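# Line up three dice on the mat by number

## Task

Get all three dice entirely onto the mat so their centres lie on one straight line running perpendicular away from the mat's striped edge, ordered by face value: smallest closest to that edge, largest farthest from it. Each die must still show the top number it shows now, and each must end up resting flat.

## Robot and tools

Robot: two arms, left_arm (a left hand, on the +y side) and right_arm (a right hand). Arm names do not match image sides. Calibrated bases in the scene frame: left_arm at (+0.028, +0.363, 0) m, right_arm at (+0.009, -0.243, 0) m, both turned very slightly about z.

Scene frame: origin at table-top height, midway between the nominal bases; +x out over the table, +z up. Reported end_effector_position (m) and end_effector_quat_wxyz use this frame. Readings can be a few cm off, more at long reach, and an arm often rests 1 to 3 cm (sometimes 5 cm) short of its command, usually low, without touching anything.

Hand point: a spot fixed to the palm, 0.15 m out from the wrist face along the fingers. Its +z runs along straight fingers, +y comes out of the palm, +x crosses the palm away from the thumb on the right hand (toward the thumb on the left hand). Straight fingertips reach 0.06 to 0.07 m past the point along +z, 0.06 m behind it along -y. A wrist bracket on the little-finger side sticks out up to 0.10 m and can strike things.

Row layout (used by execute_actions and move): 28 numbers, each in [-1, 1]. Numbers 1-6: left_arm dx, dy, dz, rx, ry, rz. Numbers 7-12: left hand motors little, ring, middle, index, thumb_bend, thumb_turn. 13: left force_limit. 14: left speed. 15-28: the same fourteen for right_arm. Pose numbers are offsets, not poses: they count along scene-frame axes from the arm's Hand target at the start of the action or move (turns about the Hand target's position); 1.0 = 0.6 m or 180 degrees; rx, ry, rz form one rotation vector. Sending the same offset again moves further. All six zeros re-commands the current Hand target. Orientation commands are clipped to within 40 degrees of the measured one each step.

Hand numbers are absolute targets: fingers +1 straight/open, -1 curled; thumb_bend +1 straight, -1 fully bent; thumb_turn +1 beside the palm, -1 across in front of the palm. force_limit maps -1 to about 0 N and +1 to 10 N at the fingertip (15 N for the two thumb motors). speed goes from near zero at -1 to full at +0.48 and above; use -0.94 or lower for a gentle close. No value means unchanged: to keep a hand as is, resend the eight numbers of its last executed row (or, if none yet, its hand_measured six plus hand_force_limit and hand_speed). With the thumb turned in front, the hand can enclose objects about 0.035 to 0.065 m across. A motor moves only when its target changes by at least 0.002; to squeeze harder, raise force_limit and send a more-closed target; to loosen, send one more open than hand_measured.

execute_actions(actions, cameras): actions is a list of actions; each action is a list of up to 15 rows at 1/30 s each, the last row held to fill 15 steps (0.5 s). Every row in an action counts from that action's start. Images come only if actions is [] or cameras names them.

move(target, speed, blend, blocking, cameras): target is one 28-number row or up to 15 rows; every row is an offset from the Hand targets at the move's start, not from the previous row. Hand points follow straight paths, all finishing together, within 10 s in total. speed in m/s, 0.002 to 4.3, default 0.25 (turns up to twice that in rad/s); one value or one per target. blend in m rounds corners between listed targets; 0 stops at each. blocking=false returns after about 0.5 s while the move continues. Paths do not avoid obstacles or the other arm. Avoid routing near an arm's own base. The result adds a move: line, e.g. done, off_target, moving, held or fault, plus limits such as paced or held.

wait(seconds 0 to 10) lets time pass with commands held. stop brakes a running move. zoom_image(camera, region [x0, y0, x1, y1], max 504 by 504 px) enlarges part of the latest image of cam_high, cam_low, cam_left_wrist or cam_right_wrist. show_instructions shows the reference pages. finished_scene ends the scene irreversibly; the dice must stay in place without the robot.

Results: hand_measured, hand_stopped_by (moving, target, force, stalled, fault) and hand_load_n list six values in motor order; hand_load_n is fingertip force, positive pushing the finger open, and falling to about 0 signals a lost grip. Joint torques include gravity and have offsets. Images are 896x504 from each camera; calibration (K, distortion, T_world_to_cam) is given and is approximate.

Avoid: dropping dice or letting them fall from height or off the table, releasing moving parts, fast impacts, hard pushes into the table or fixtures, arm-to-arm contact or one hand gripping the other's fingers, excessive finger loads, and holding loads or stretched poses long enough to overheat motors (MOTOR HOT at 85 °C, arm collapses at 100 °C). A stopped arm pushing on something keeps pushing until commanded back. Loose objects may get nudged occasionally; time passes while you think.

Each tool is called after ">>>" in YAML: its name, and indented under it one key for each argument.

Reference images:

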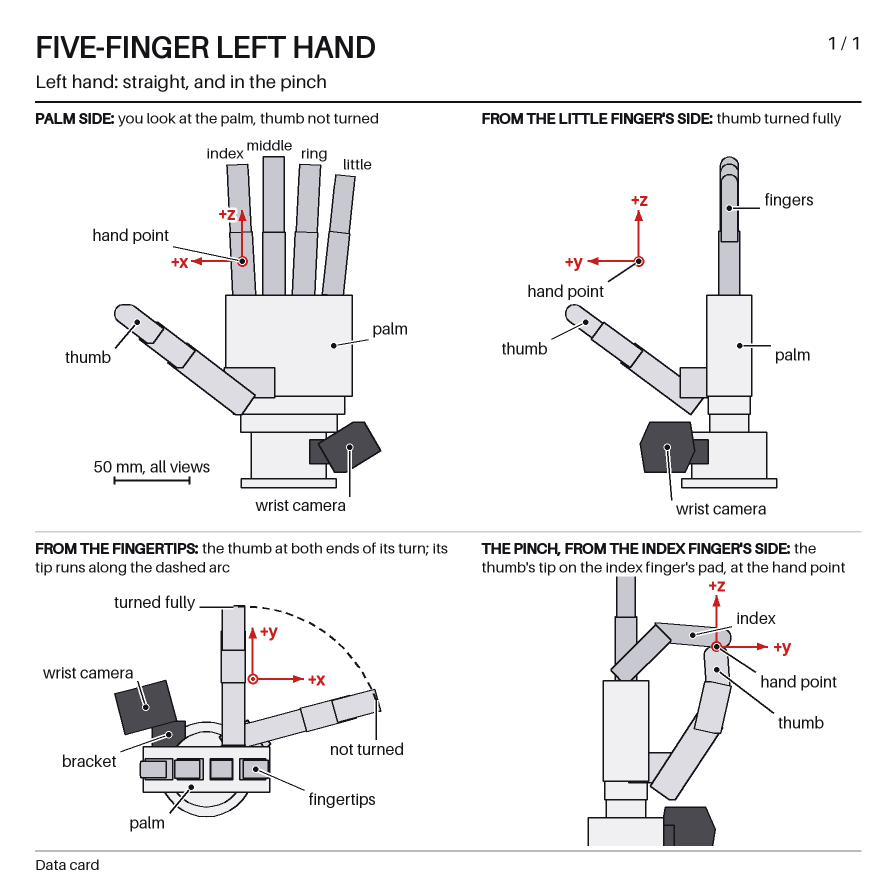

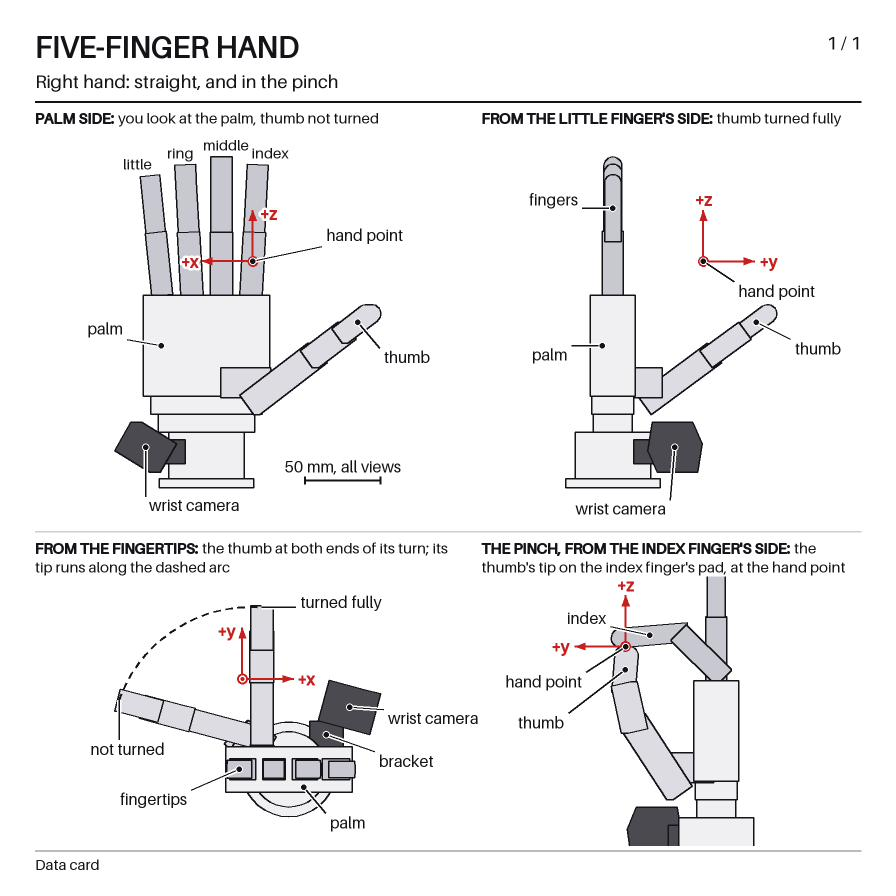

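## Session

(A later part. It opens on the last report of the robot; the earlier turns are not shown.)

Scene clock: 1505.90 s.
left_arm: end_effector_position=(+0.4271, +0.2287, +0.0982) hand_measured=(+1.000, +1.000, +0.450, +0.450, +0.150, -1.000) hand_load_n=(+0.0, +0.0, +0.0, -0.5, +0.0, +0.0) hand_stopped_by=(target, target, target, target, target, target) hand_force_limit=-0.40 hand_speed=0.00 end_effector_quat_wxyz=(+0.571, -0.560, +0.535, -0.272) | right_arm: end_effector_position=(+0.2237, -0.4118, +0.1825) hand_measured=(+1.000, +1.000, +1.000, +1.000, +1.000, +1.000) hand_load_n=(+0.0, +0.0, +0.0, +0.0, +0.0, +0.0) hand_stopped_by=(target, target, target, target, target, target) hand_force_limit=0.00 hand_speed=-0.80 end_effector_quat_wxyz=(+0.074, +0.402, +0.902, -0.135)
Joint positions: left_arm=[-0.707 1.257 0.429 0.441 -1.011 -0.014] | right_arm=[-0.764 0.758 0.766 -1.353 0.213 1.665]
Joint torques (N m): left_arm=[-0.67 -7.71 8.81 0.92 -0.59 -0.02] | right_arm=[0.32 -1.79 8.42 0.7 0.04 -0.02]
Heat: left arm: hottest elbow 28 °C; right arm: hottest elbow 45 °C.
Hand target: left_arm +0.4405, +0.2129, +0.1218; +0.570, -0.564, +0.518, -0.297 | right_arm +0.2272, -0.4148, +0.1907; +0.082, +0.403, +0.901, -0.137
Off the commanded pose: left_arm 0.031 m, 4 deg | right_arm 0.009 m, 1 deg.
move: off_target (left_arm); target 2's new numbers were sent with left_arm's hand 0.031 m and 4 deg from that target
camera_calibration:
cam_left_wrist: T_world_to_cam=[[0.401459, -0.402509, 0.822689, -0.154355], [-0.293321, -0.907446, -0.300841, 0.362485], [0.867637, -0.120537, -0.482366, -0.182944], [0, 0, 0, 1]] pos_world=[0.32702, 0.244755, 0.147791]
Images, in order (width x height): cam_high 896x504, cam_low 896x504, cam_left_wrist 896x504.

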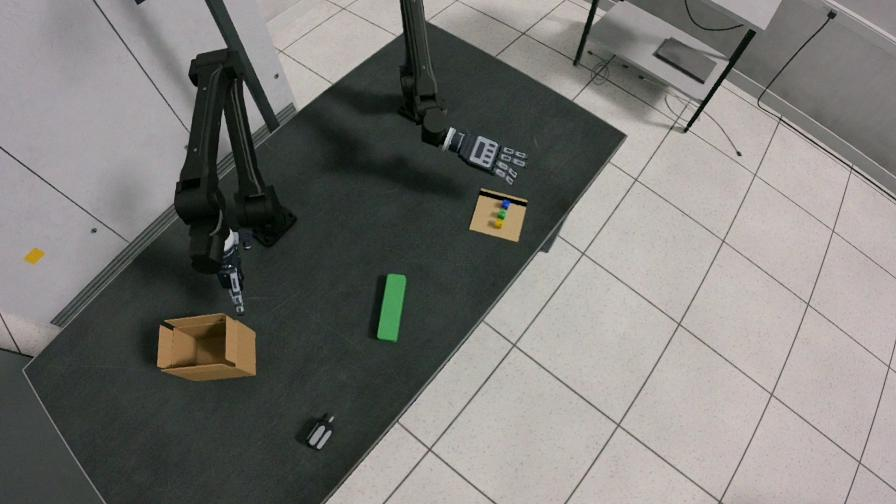

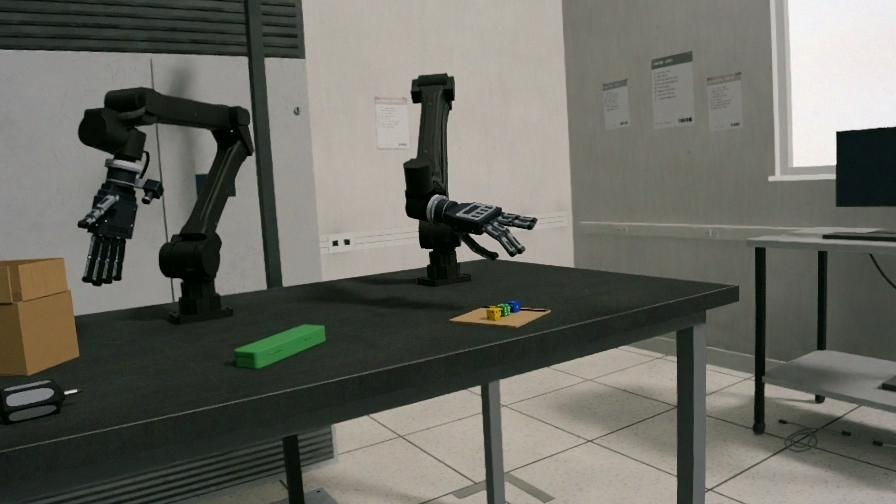

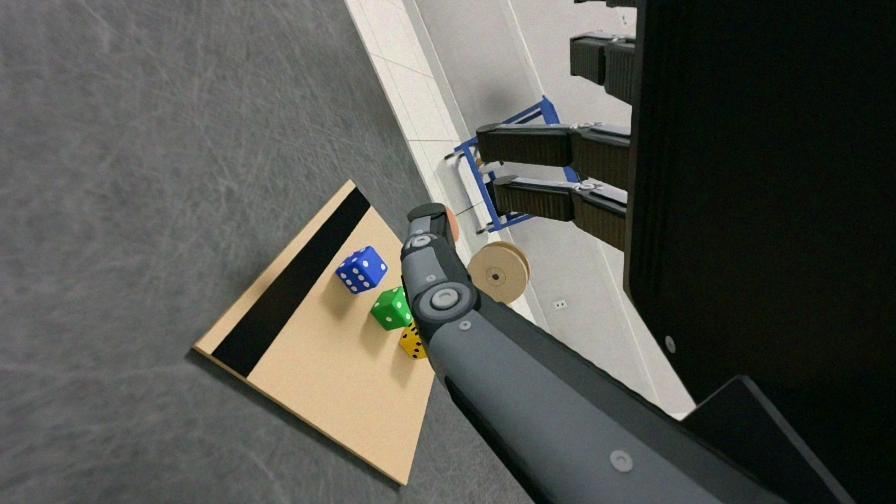

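>>> zoom_image:
  camera: "cam_high"
  region: [490, 190, 520, 235]

>>> zoom_image:
  camera: "cam_left_wrist"
  region: [180, 170, 450, 500]

Scaled by 11.200 from the camera's 896x504 image, which has a finer 1280x720 frame.

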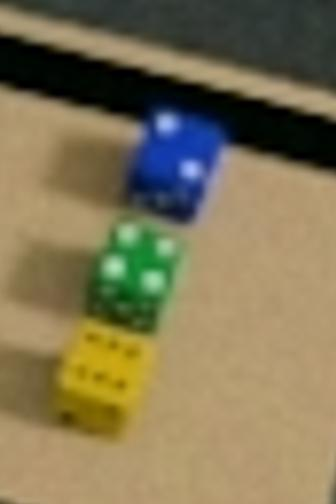

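Scaled by 1.527 from the camera's 896x504 image, which has a finer 1280x720 frame.

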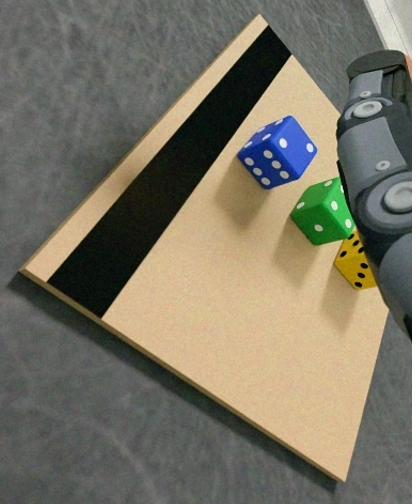

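>>> finished_scene:

The scene is finished: the task was done.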